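# Pack two cakes in a box and close it

## Task

Place both the white cake and the chocolate cake inside the cardboard box, tuck the box's two side flaps inward, then shut the lid on top. At the end the box must stand upright and neither hand may be touching the box, either cake or any brick.

## Robot and tools

Robot: two arms, left_arm (mounted on the +y side) and right_arm, each ending in a five-finger hand. left_arm has a left hand and right_arm a right hand. Base poses as calibrated in the scene frame: left_arm at (-0.015, +0.237, +0.010) m, quat_wxyz (+1.000, 0, 0, -0.018); right_arm at (-0.005, -0.340, +0.049) m, quat_wxyz (+1.000, 0, 0, -0.004). A camera stand sits behind the arms. Loose objects may occasionally get a small push.

Frames: the scene frame has its origin at table height, midway between the nominal bases, +z up, +x out over the table. Fixed cameras and the table use it. Each arm reports its hand pose, and takes its offsets, in its own base frame; rotations turn about the current Hand target position. Reported positions can be a few cm off, more at long reach.

Hand point: a point 0.15 m out from the wrist flange along the fingers and 0.05 m in front of the palm. Its +z runs along straight fingers, +y out of the palm, +x across the palm away from the thumb on the right hand (toward the thumb on the left). Straight fingertips extend 0.06-0.07 m past it along +z and lie 0.06 m behind it along -y. A wrist bracket on the little-finger side reaches 0.10 m across and can collide.

The row: every movement command is a row of 28 numbers, each in [-1, 1], always for both arms. Order: left dx, dy, dz, rx, ry, rz; left little, ring, middle, index, thumb_bend, thumb_turn; left force_limit, speed; then the same 14 for the right arm. dx..rz are an offset (not a pose) from that arm's Hand target as it stood when the action or move began, in its base axes; 1.0 = 0.6 m or 180 degrees; rx, ry, rz form one rotation vector. All zeros re-requests the current Hand target. Finger numbers are absolute targets: -1 open/straight, +1 curled; thumb_bend -1 straight to +1 fully bent; thumb_turn -1 beside the palm to +1 opposite the fingers. force_limit maps -1..+1 to about 0..10 N at the fingertip (0..15 N for the two thumb motors); speed rises from near zero at -1 to full at +0.48 and above. No value means 'unchanged': to leave a hand alone, resend its last executed eight numbers (if none yet, its hand_measured six plus hand_force_limit and hand_speed). A thumb-opposed grip fits objects about 0.035-0.065 m thick, handles down to about 0.025 m. For a soft grip close at speed -0.94 or lower. To loosen, send targets more open than hand_measured; to squeeze harder, raise force_limit and send a more closed target.

Tools:
execute_actions(actions, cameras): actions is a list of actions, each a table of up to 15 rows of 28 numbers, one row per 1/30 s step; a short table repeats its last row. Every row is counted from the action's start pose. Images come only for an empty actions list or when cameras lists names.
move(target, speed, blend, blocking, cameras): target is one 28-number row or a list of up to 15 rows, each an offset from the same starting Hand targets. Paths are straight, end together, take at least 0.5 s and are cut off after 10 s. speed is metres per second, 0.002 to 4.3 (default 0.25), one value or one per target; turning is capped at twice that in rad/s. blend, in metres, rounds corners in a list; 0 stops at each. blocking=false returns after about 0.5 s while the move continues. Moves do not avoid obstacles or the other arm; avoid paths near an arm's own base.
wait(seconds 0 to 10, cameras): lets time pass with commands held.
stop(cameras): brakes a running move.
zoom_image(camera, region [x0, y0, x1, y1] in pixels, at most 504 by 504): enlarges part of the newest image of cam_head_left, cam_head_right, cam_high, cam_low, cam_left_wrist or cam_right_wrist.
show_instructions(): shows the reference images.
finished_scene(scene=1): ends the scene permanently.

Results: each hand's end_effector_position (m) and end_effector_quat_wxyz in its base frame; Hand target, the commanded pose after the controller limits rotation to within 40 degrees of the measured one, which next offsets build on; hand_measured, hand_stopped_by (moving, target, force, stalled, fault) and hand_load_n, each six values in motor order; joint positions, velocities and torques; a move: line reporting done, off_target, moving, held or fault and any limits (paced, held). The hand often rests 1-3 cm (sometimes 5 cm) short, usually low, without any contact; resend the missing distance as an offset. A load dropping to about 0 in hand_load_n means a lost grip. MOTOR HOT warns of heating from holding loads, stretching out or pushing; at 100 °C the arm drops for 30-60 s.

Cautions: nothing may leave the table. Avoid drops, releasing moving parts, fast impacts, hard pushes, and overloading fingers. Never let the two hands press or collide, or close one hand on the other's fingers. A blocked arm keeps pushing; command its target back past the hand point to relieve it. Thinking time lets the scene run.

Each tool is called after "Call:" as name([rows], argument=value, ...), one row to a line, values as JSON.

Reference images:

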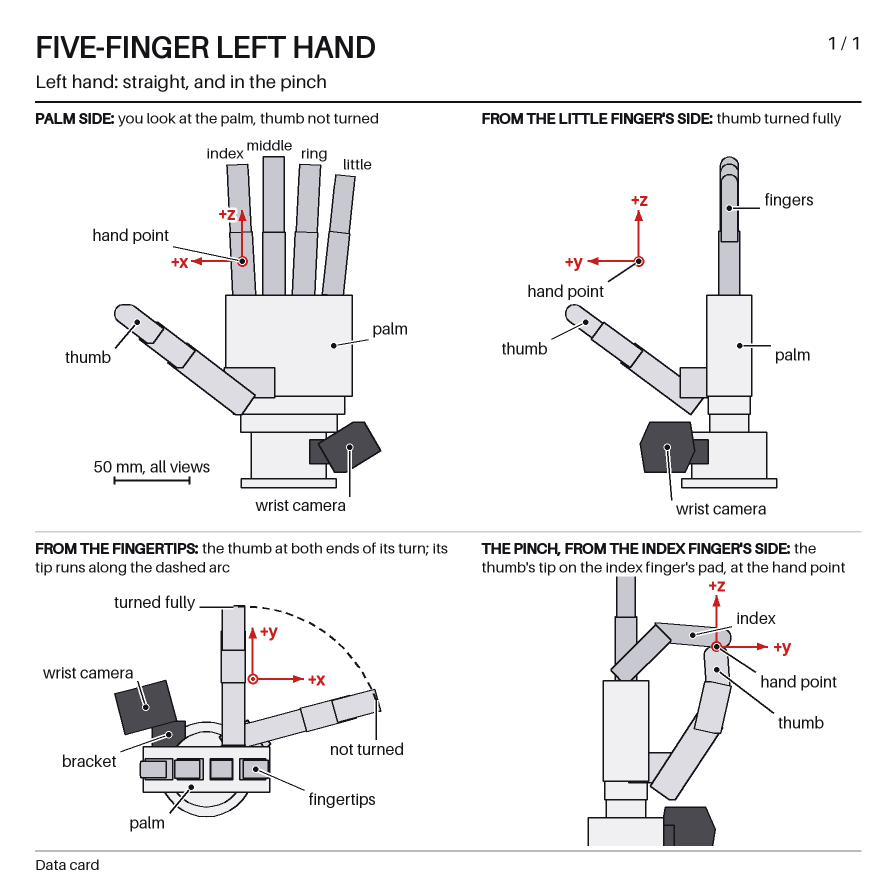

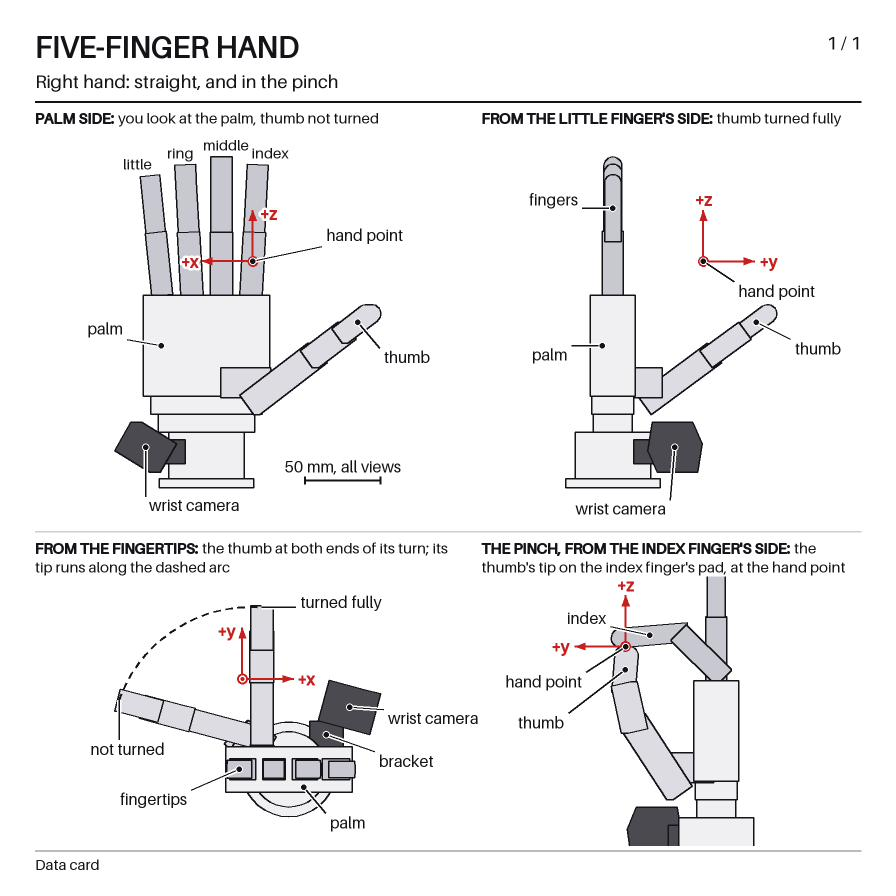

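## Session

Call:
execute_actions(actions=[])

Scene clock: 0.00 s.
left_arm: end_effector_position=(+0.2865, +0.0454, +0.2326) hand_measured=(-1.000, -1.000, -1.000, -1.000, -1.000, -1.000) hand_load_n=(+0.0, +0.0, +0.0, +0.0, +0.0, +0.0) hand_stopped_by=(target, target, target, target, target, target) hand_force_limit=0.00 hand_speed=-0.80 end_effector_quat_wxyz=(+0.121, +0.993, -0.014, -0.013) | right_arm: end_effector_position=(+0.3237, +0.4608, +0.3193) hand_measured=(-1.000, -1.000, -1.000, -1.000, -1.000, -1.000) hand_load_n=(+0.0, +0.0, +0.0, +0.0, +0.0, +0.0) hand_stopped_by=(target, target, target, target, target, target) hand_force_limit=0.00 hand_speed=-0.80 end_effector_quat_wxyz=(-0.199, +0.757, -0.617, -0.075)
Joint positions: left_arm=[0.524 1.16 1.096 -1.654 0.194 -1.005] | right_arm=[0.79 1.625 1.786 -1.342 -0.184 0.624]
Joint velocities: within noise
Joint torques (N m): no reading
Heat: left arm: hottest wrist pitch 21 °C; right arm: hottest elbow 20 °C.
Hand target: left_arm +0.2910, +0.0480, +0.2384; +0.116, +0.993, -0.015, -0.006 | right_arm +0.3275, +0.4647, +0.3259; -0.207, +0.757, -0.616, -0.074

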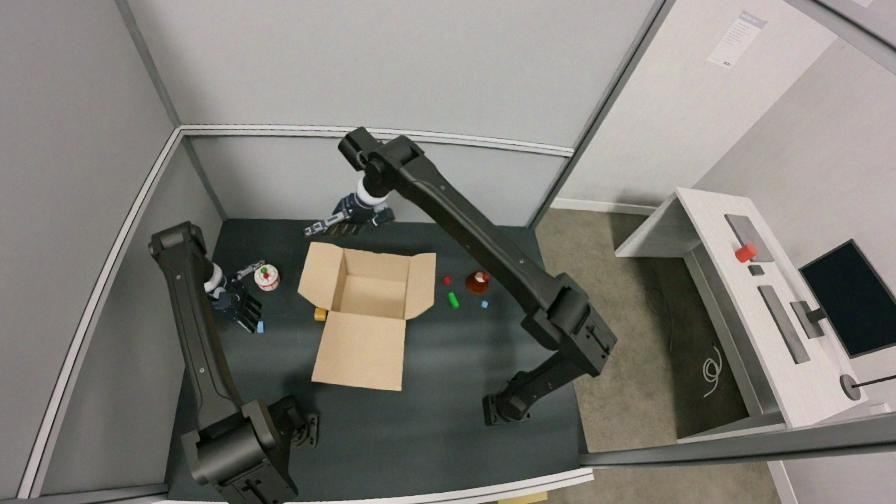

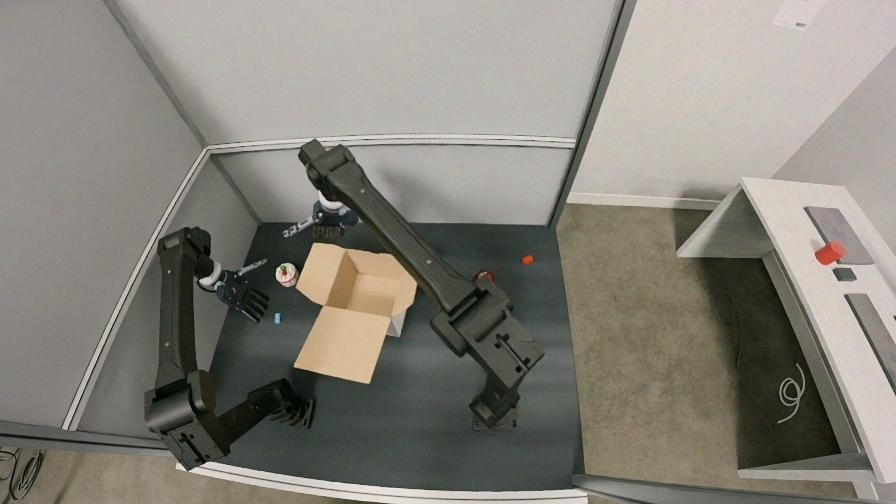

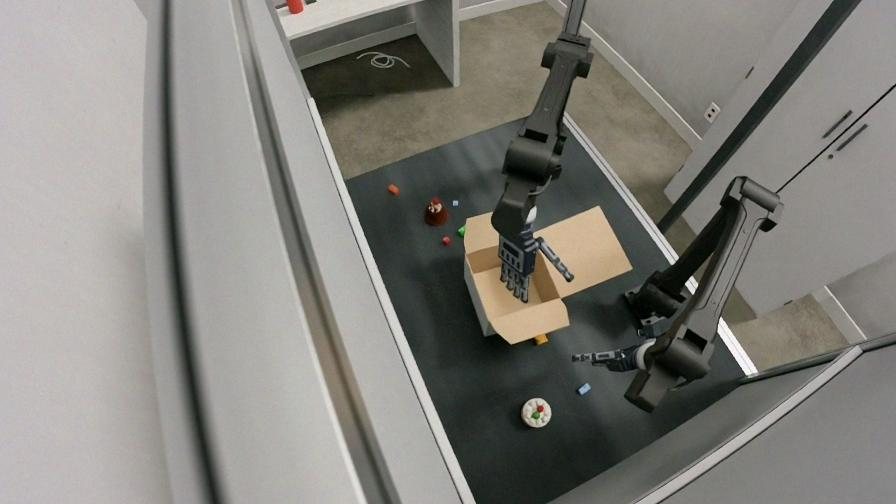

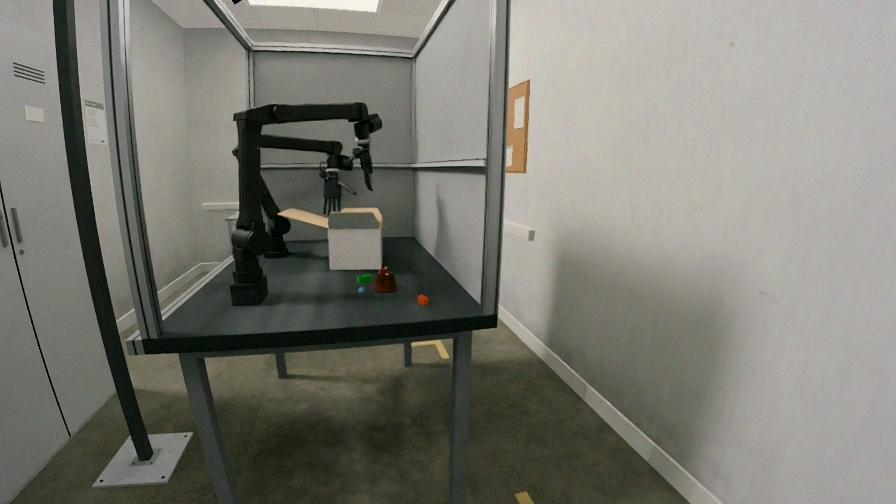

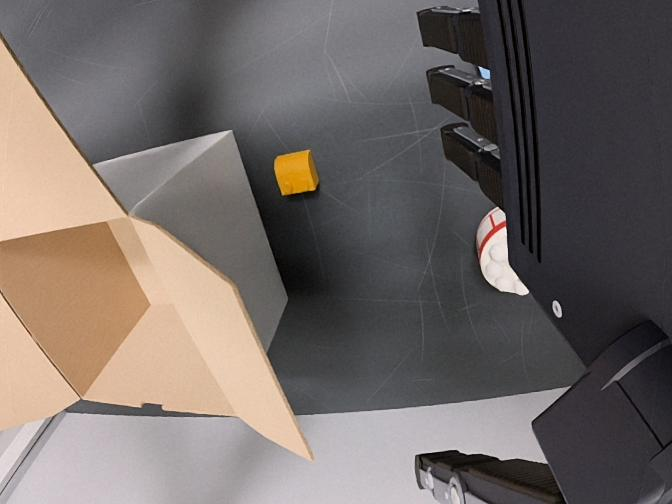

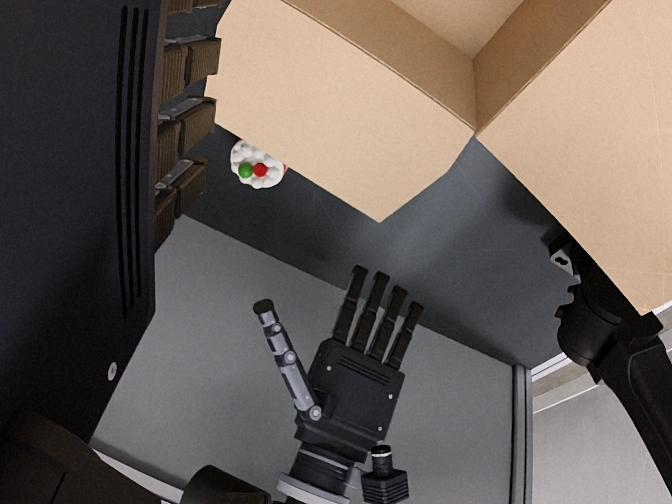

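Call:
zoom_image(camera="cam_head_left", region=[180, 200, 560, 440])

Call:
zoom_image(camera="cam_head_right", region=[180, 200, 560, 440])

Call:
zoom_image(camera="cam_high", region=[340, 140, 760, 460])

Call:
zoom_image(camera="cam_low", region=[200, 80, 500, 340])

Scaled by 1.326.

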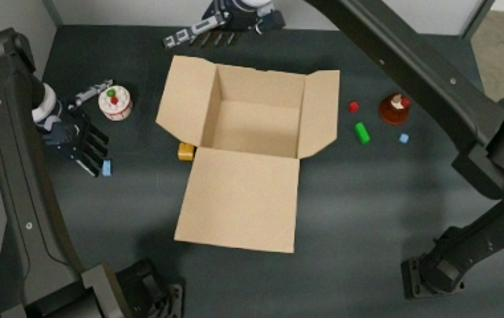

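Scaled by 1.326.

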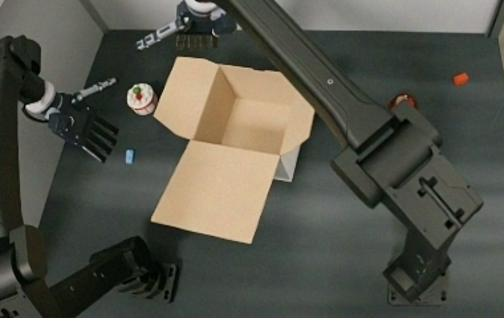

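Scaled by 1.200.

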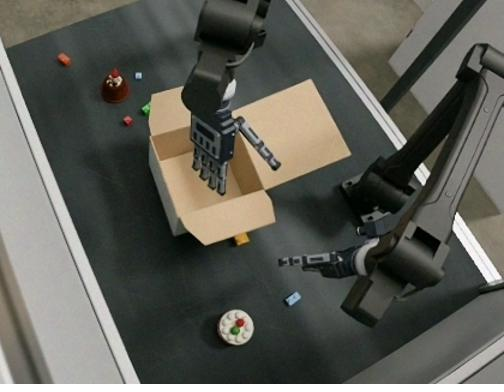

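Scaled by 1.680.

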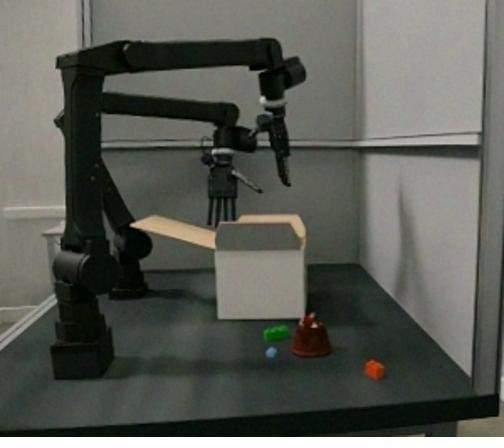

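Call:
move(target=[0.115,0.087,0.05,0.2457,-0.2573,-0.4446,-1,-1,-1,-1,-1,1,0,0, 0,0,0,0,0,0,-1,-1,-1,-1,-1,-1,0,-0.8], speed=0.15, cameras=["all"])

Scene clock: 157.40 s.
left_arm: end_effector_position=(+0.3610, +0.0951, +0.2676) hand_measured=(-1.000, -1.000, -1.000, -1.000, -1.000, +1.000) hand_load_n=(+0.0, +0.0, +0.0, +0.0, +0.5, +0.0) hand_stopped_by=(target, target, target, target, target, target) hand_force_limit=0.00 hand_speed=0.00 end_effector_quat_wxyz=(-0.259, +0.658, -0.654, +0.270) | right_arm: end_effector_position=(+0.3237, +0.4608, +0.3193) hand_measured=(-1.000, -1.000, -1.000, -1.000, -1.000, -1.000) hand_load_n=(+0.0, +0.0, +0.0, +0.0, +0.0, +0.0) hand_stopped_by=(target, target, target, target, target, target) hand_force_limit=0.00 hand_speed=-0.80 end_effector_quat_wxyz=(-0.199, +0.757, -0.617, -0.075)
Joint positions: left_arm=[0.448 0.985 1.041 -0.916 0.316 0.323] | right_arm=[0.79 1.625 1.786 -1.342 -0.184 0.624]
Joint torques (N m): left_arm=[0.56 -7.41 6.99 1.88 0.24 0.22] | right_arm=[0.62 -12.75 11.44 1.09 -0.18 -0.01]
Heat: left arm: hottest elbow 25 °C; right arm: hottest elbow 26 °C.
Hand target: left_arm +0.3600, +0.1003, +0.2684; -0.270, +0.654, -0.653, +0.270 | right_arm +0.3275, +0.4647, +0.3259; -0.207, +0.757, -0.616, -0.074
Off the commanded pose: left_arm 0.005 m, 1 deg | right_arm 0.009 m, 1 deg.
move: done

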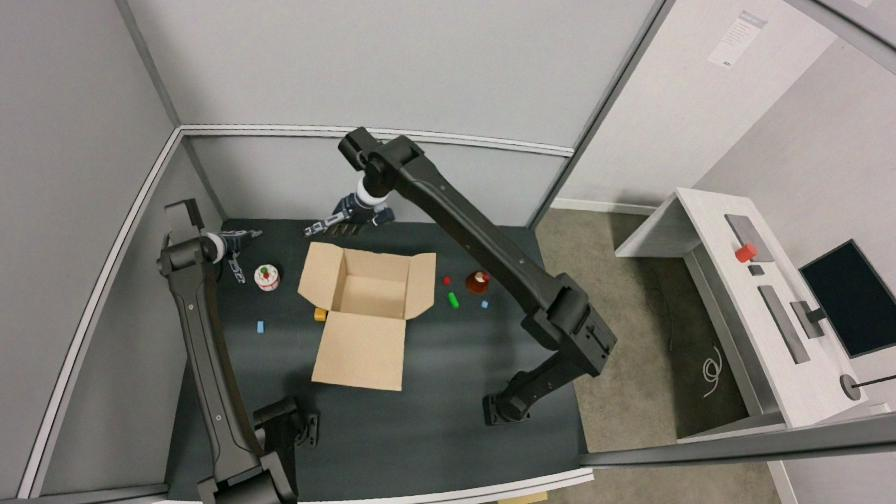

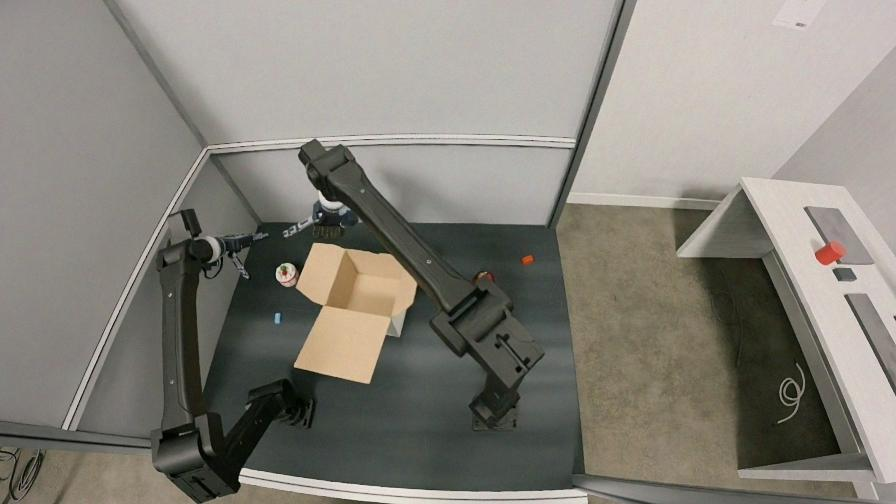

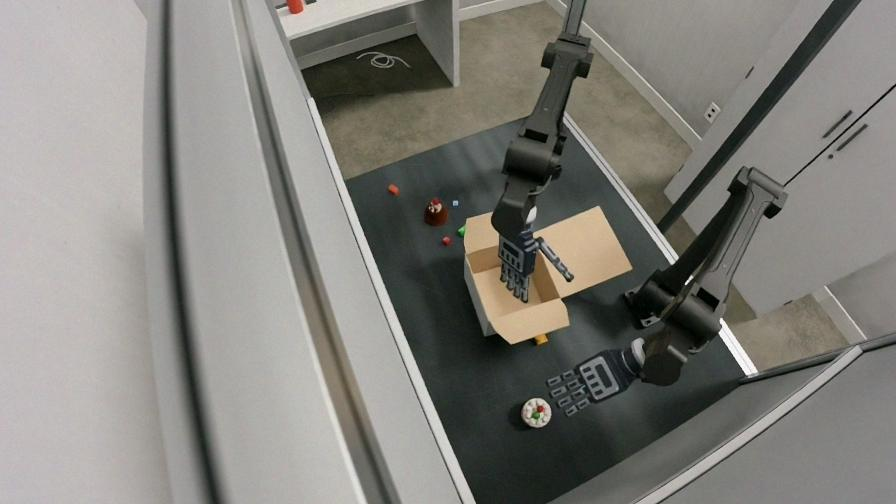

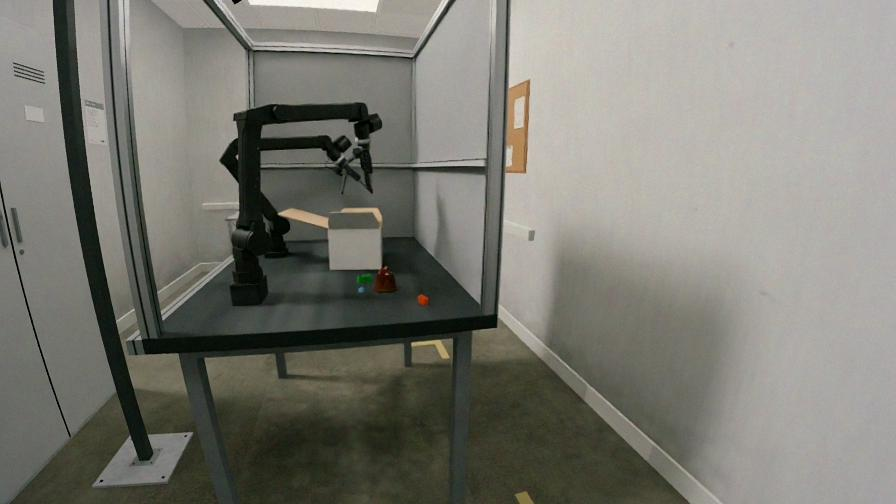

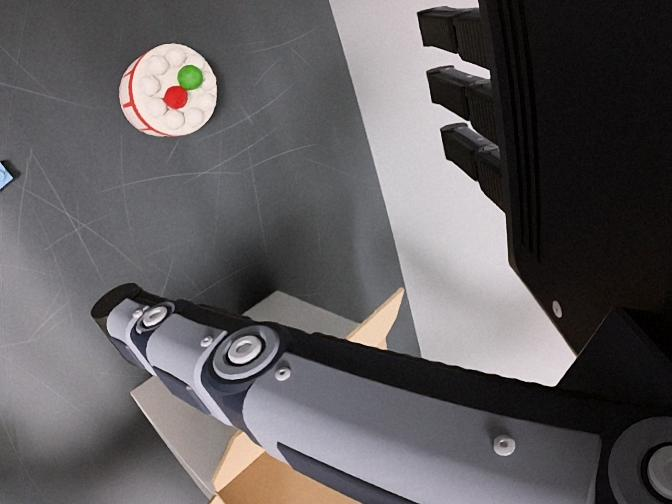

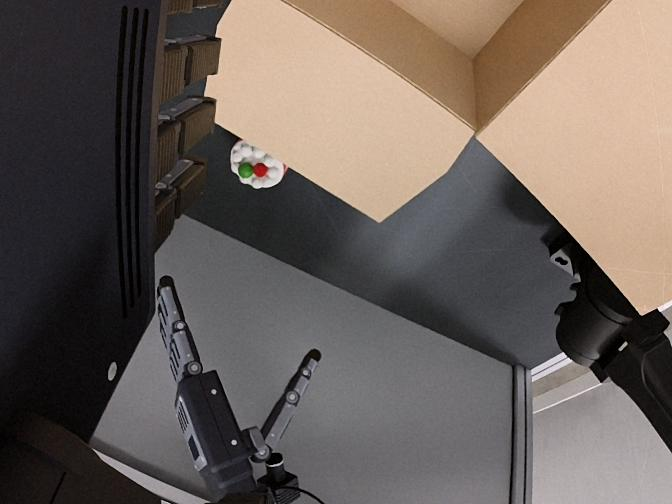

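Call:
move(target=[0.075,0.03,-0.197,0,0,0,-1,-1,-1,-1,-1,1,0,0, 0,0,0,0,0,0,-1,-1,-1,-1,-1,-1,0,-0.8], speed=0.15, cameras=["all"])

Scene clock: 186.33 s.
left_arm: end_effector_position=(+0.4033, +0.1158, +0.1561) hand_measured=(-1.000, -1.000, -1.000, -1.000, -1.000, +1.000) hand_load_n=(+0.0, +0.0, +0.0, +0.0, +0.0, +0.0) hand_stopped_by=(target, target, target, target, target, target) hand_force_limit=0.00 hand_speed=0.00 end_effector_quat_wxyz=(-0.269, +0.654, -0.653, +0.272) | right_arm: end_effector_position=(+0.3237, +0.4608, +0.3193) hand_measured=(-1.000, -1.000, -1.000, -1.000, -1.000, -1.000) hand_load_n=(+0.0, +0.0, +0.0, +0.0, -0.5, +0.0) hand_stopped_by=(target, target, target, target, target, target) hand_force_limit=0.00 hand_speed=-0.80 end_effector_quat_wxyz=(-0.199, +0.757, -0.617, -0.075)
Joint positions: left_arm=[0.448 1.145 0.846 -0.539 0.315 0.324] | right_arm=[0.79 1.625 1.786 -1.342 -0.184 0.624]
Joint torques (N m): left_arm=[0.62 -7.59 7.08 2.09 -0.02 0.12] | right_arm=[1.03 -13.16 11.49 1.11 -0.18 -0.01]
Heat: left arm: hottest elbow 24 °C; right arm: hottest elbow 27 °C.
Hand target: left_arm +0.4050, +0.1183, +0.1502; -0.270, +0.654, -0.653, +0.270 | right_arm +0.3275, +0.4647, +0.3259; -0.207, +0.757, -0.616, -0.074
Off the commanded pose: left_arm 0.007 m, 0 deg | right_arm 0.009 m, 1 deg.
move: done

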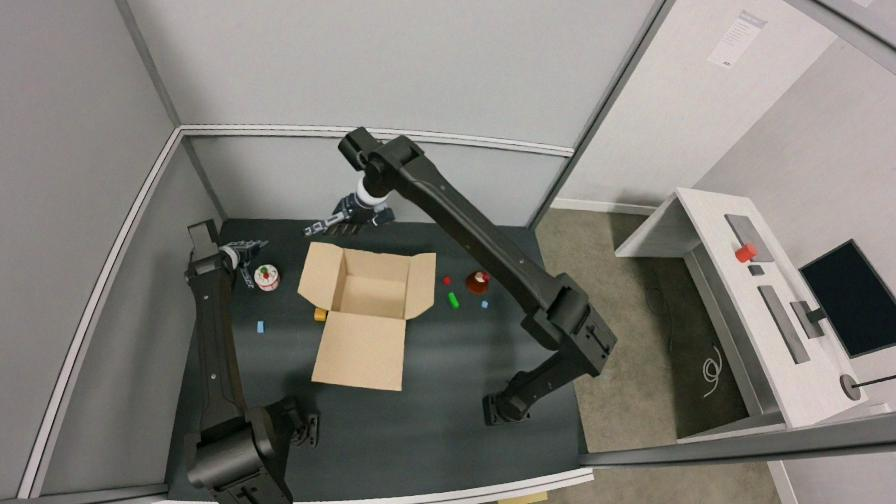

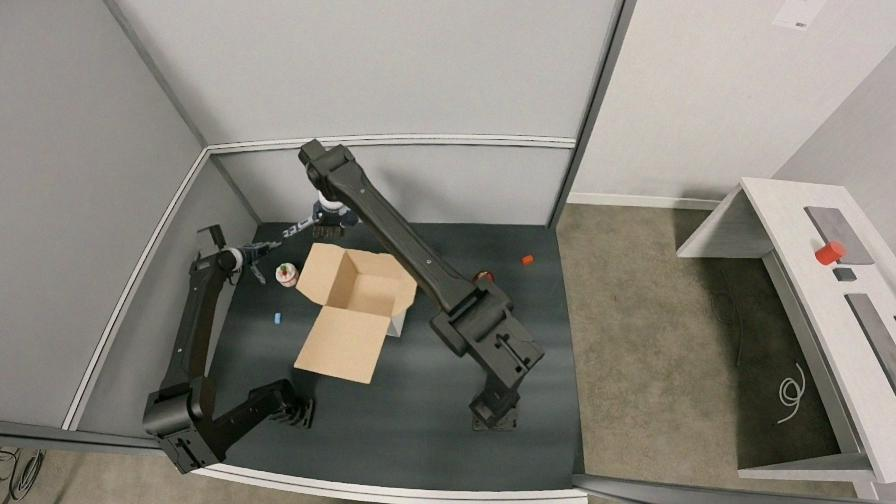

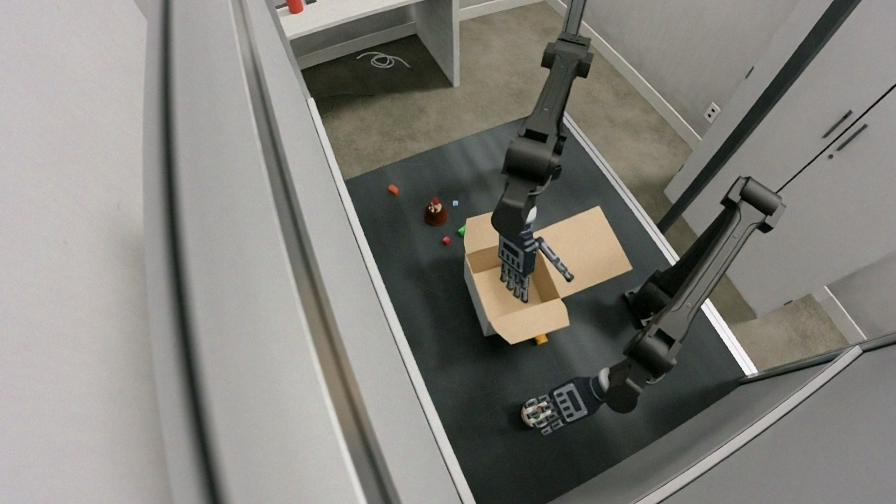

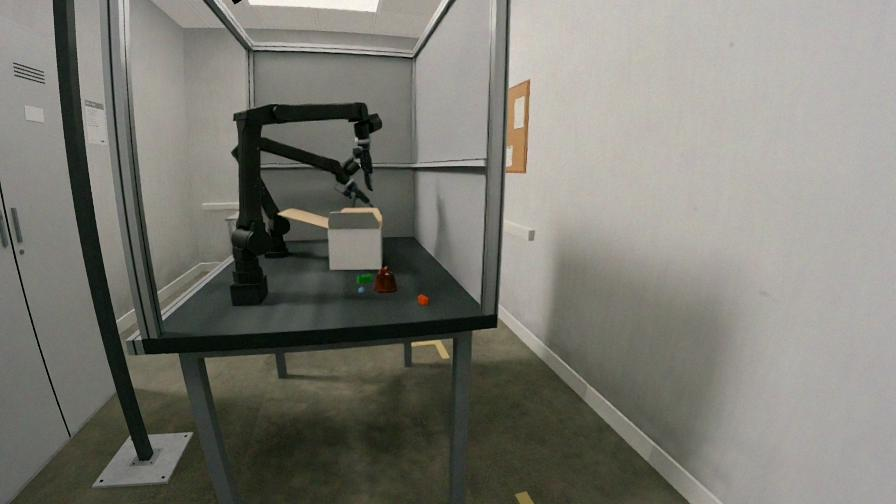

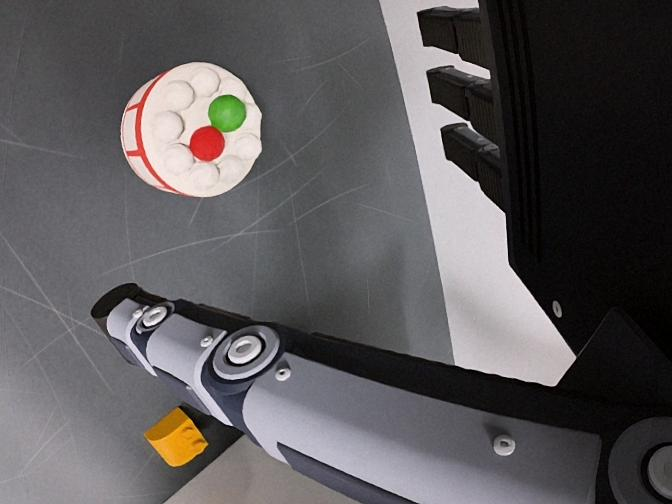

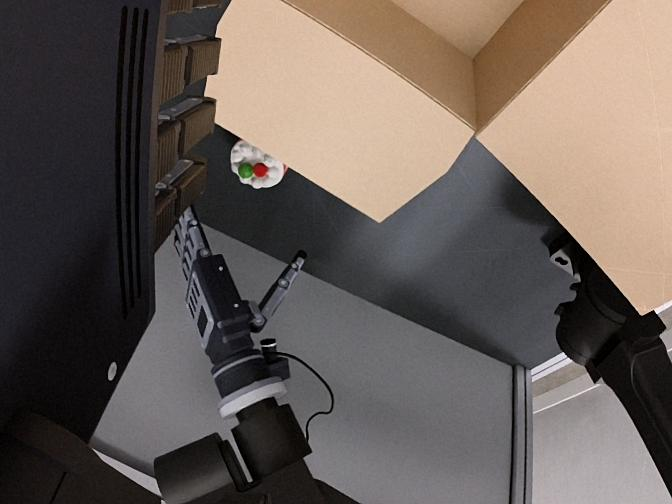

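Call:
zoom_image(camera="cam_head_left", region=[200, 210, 320, 330])

Call:
zoom_image(camera="cam_high", region=[480, 340, 640, 460])

Call:
zoom_image(camera="cam_head_right", region=[200, 210, 320, 330])

Scaled by 4.200.

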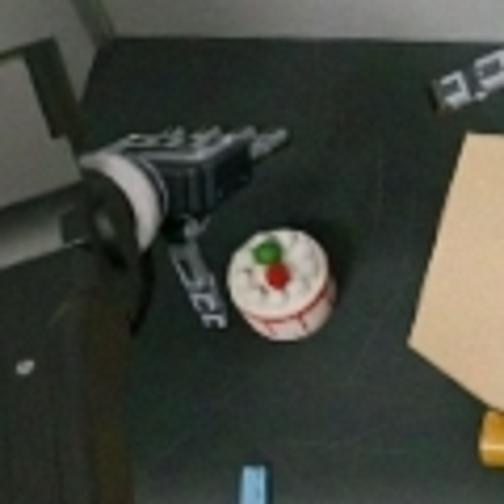

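Scaled by 3.150.

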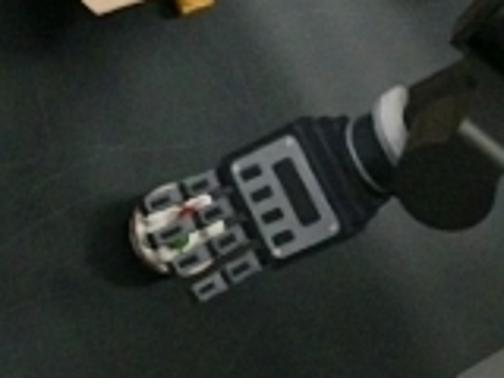

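Scaled by 4.200.

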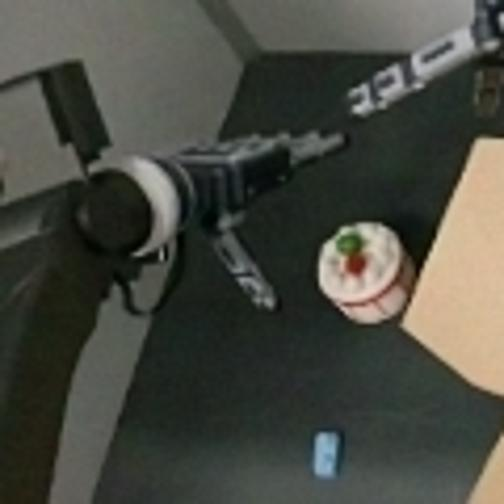

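Call:
move(target=[0.025,0.005,-0.1,0,0,0,-1,-1,-1,-1,-1,1,0,0, 0,0,0,0,0,0,-1,-1,-1,-1,-1,-1,0,-0.8], speed=0.1, cameras=["cam_head_left","cam_high","cam_left_wrist"])

Call:
zoom_image(camera="cam_head_left", region=[200, 210, 320, 330])

Call:
zoom_image(camera="cam_high", region=[480, 340, 640, 460])

Scene clock: 266.97 s.
left_arm: end_effector_position=(+0.4181, +0.1243, +0.0973) hand_measured=(-1.000, -1.000, -1.000, -1.000, -1.000, +1.000) hand_load_n=(+0.0, +0.0, +0.0, +0.0, +0.0, +0.0) hand_stopped_by=(target, target, target, target, target, target) hand_force_limit=0.00 hand_speed=0.00 end_effector_quat_wxyz=(-0.273, +0.654, -0.652, +0.270) | right_arm: end_effector_position=(+0.3237, +0.4608, +0.3193) hand_measured=(-1.000, -1.000, -1.000, -1.000, -1.000, -1.000) hand_load_n=(+0.0, +0.0, +0.0, +0.0, +0.0, +0.0) hand_stopped_by=(target, target, target, target, target, target) hand_force_limit=0.00 hand_speed=-0.80 end_effector_quat_wxyz=(-0.199, +0.757, -0.617, -0.075)
Joint positions: left_arm=[0.448 1.261 0.77 -0.341 0.308 0.324] | right_arm=[0.79 1.625 1.786 -1.342 -0.184 0.624]
Joint torques (N m): left_arm=[-0.38 -9 6.52 1.83 0 -0.04] | right_arm=[0.56 -12.86 11.44 1.11 -0.16 -0.04]
Heat: left arm: hottest elbow 23 °C; right arm: hottest elbow 27 °C.
Hand target: left_arm +0.4199, +0.1212, +0.0900; -0.270, +0.654, -0.653, +0.270 | right_arm +0.3275, +0.4647, +0.3259; -0.207, +0.757, -0.616, -0.074
Off the commanded pose: left_arm 0.008 m, 0 deg | right_arm 0.009 m, 1 deg.
move: done
Images, in order (width x height): cam_head_left 896x504, cam_high 896x504, cam_left_wrist 672x504.

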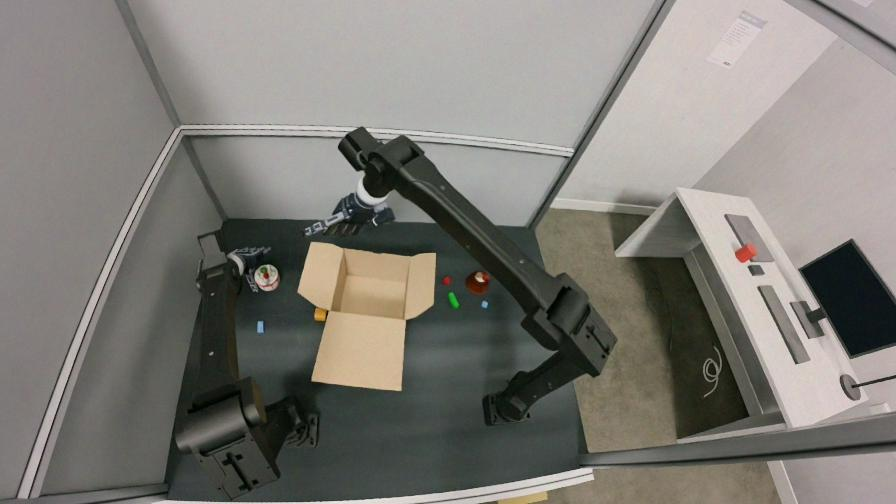

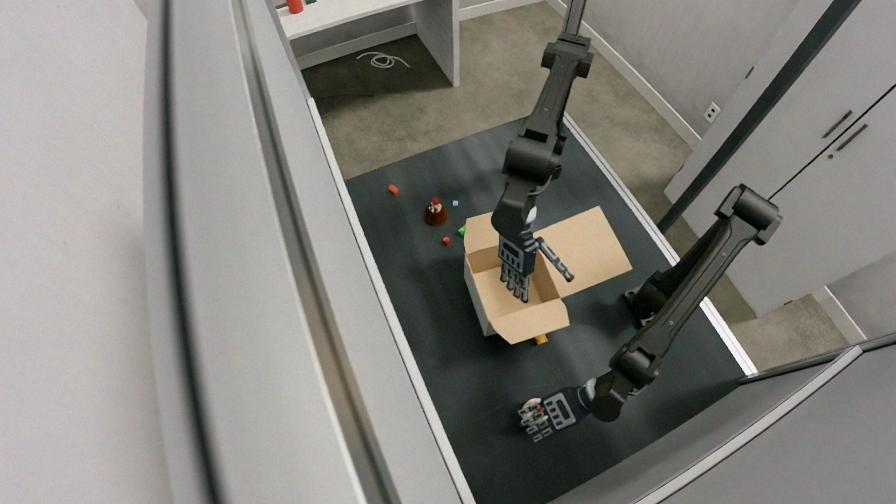

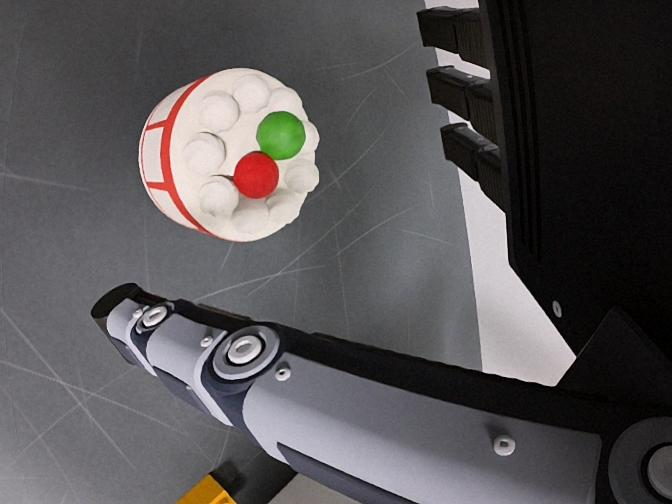

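Scaled by 4.200.

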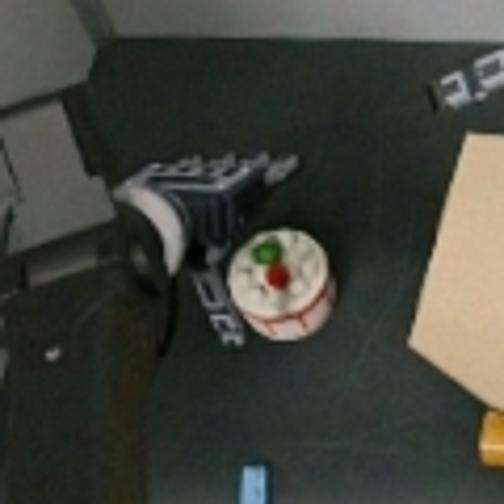

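Scaled by 3.150.

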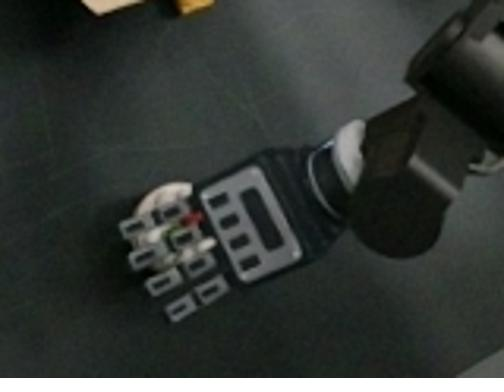

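Call:
move(target=[0.0,0.0,-0.05,0,0,0,-1,-1,-1,-1,-1,1,0,0, 0,0,0,0,0,0,-1,-1,-1,-1,-1,-1,0,-0.8], speed=0.08, cameras=["cam_head_left","cam_head_right","cam_low","cam_left_wrist","cam_high"])

Call:
zoom_image(camera="cam_head_left", region=[200, 210, 320, 330])

Call:
zoom_image(camera="cam_head_right", region=[200, 210, 320, 330])

Scene clock: 289.00 s.
left_arm: end_effector_position=(+0.4189, +0.1247, +0.0677) hand_measured=(-1.000, -1.000, -1.000, -1.000, -1.000, +1.000) hand_load_n=(+0.0, +0.0, +0.0, +0.0, +0.0, +0.0) hand_stopped_by=(target, target, target, target, target, target) hand_force_limit=0.00 hand_speed=0.00 end_effector_quat_wxyz=(-0.273, +0.654, -0.652, +0.271) | right_arm: end_effector_position=(+0.3237, +0.4608, +0.3193) hand_measured=(-1.000, -1.000, -1.000, -1.000, -1.000, -1.000) hand_load_n=(+0.0, +0.0, +0.0, +0.0, +0.0, +0.0) hand_stopped_by=(target, target, target, target, target, target) hand_force_limit=0.00 hand_speed=-0.80 end_effector_quat_wxyz=(-0.199, +0.757, -0.617, -0.075)
Joint positions: left_arm=[0.448 1.312 0.724 -0.243 0.308 0.324] | right_arm=[0.79 1.625 1.786 -1.342 -0.184 0.624]
Joint torques (N m): left_arm=[0.21 -8.64 6.32 2.1 -0.01 0.01] | right_arm=[0.79 -12.81 11.47 1.09 -0.16 0]
Heat: left arm: hottest elbow 24 °C; right arm: hottest elbow 27 °C.
Hand target: left_arm +0.4199, +0.1212, +0.0601; -0.270, +0.654, -0.653, +0.270 | right_arm +0.3275, +0.4647, +0.3259; -0.207, +0.757, -0.616, -0.074
Off the commanded pose: left_arm 0.008 m, 0 deg | right_arm 0.009 m, 1 deg.
move: done
Images, in order (width x height): cam_head_left 896x504, cam_head_right 896x504, cam_high 896x504, cam_low 896x504, cam_left_wrist 672x504.

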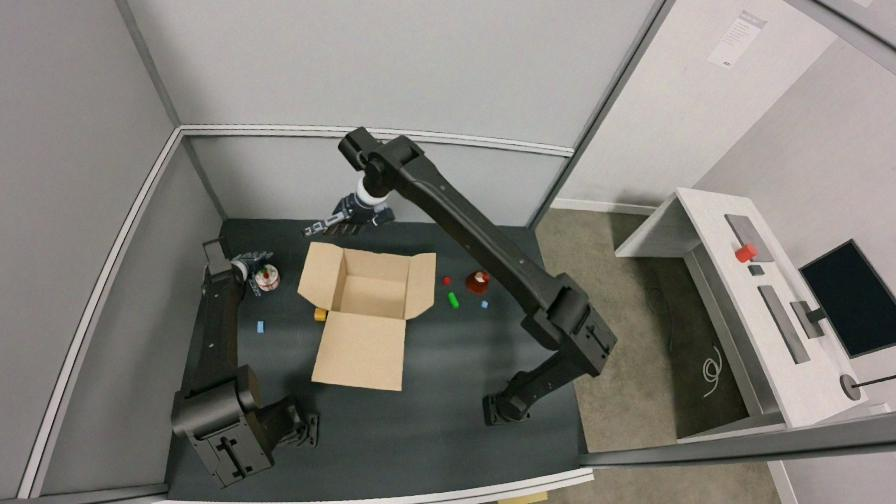

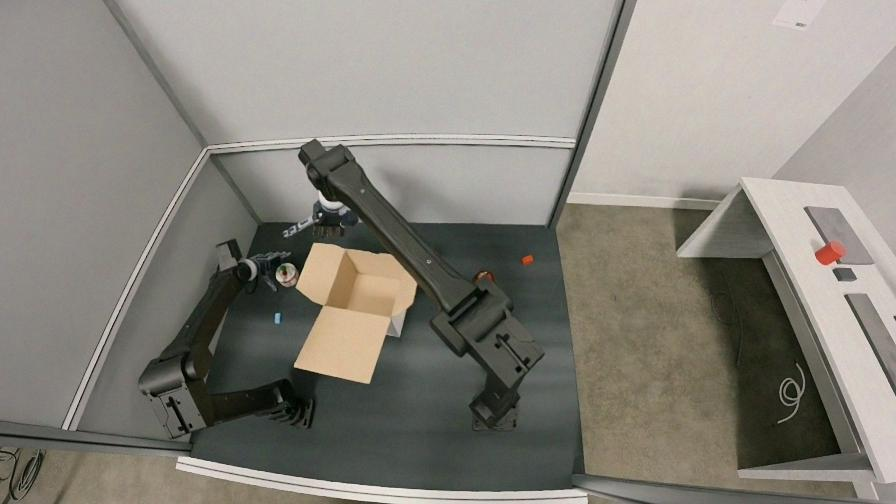

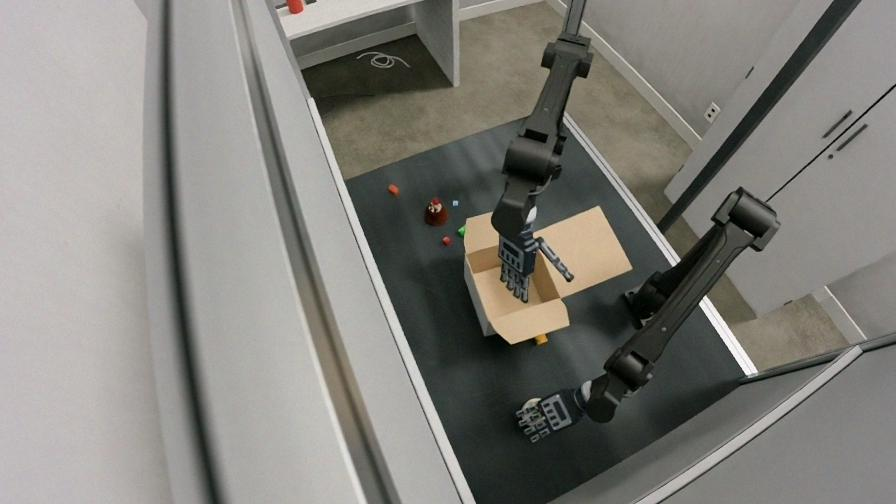

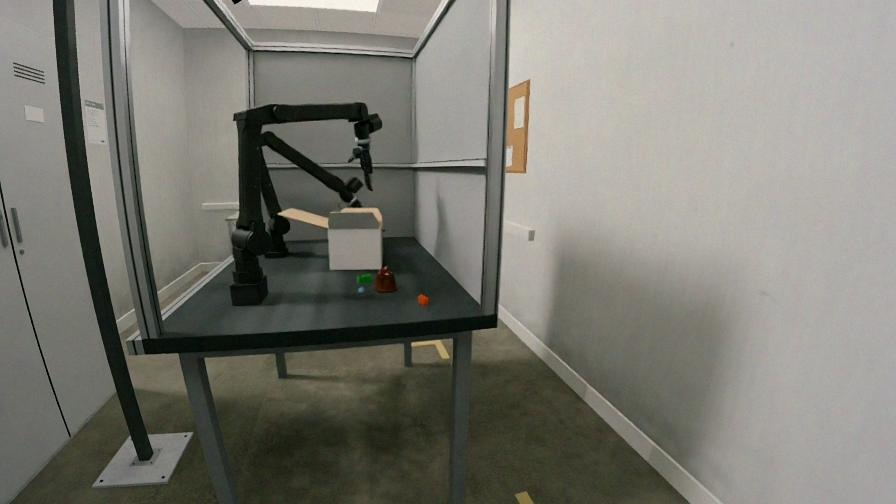

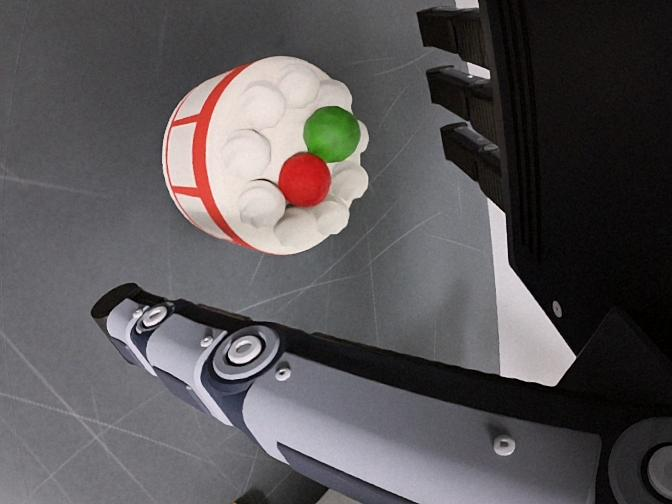

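Scaled by 4.200.

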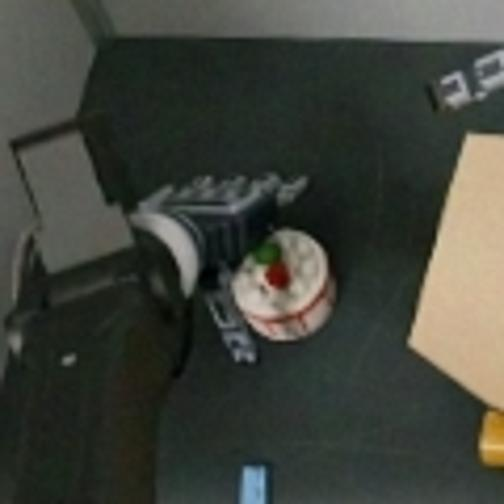

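Scaled by 4.200.

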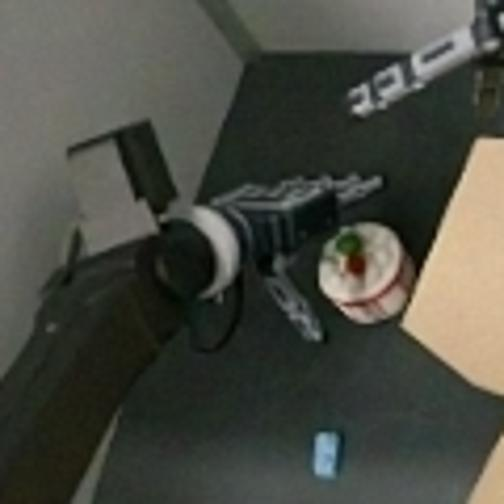

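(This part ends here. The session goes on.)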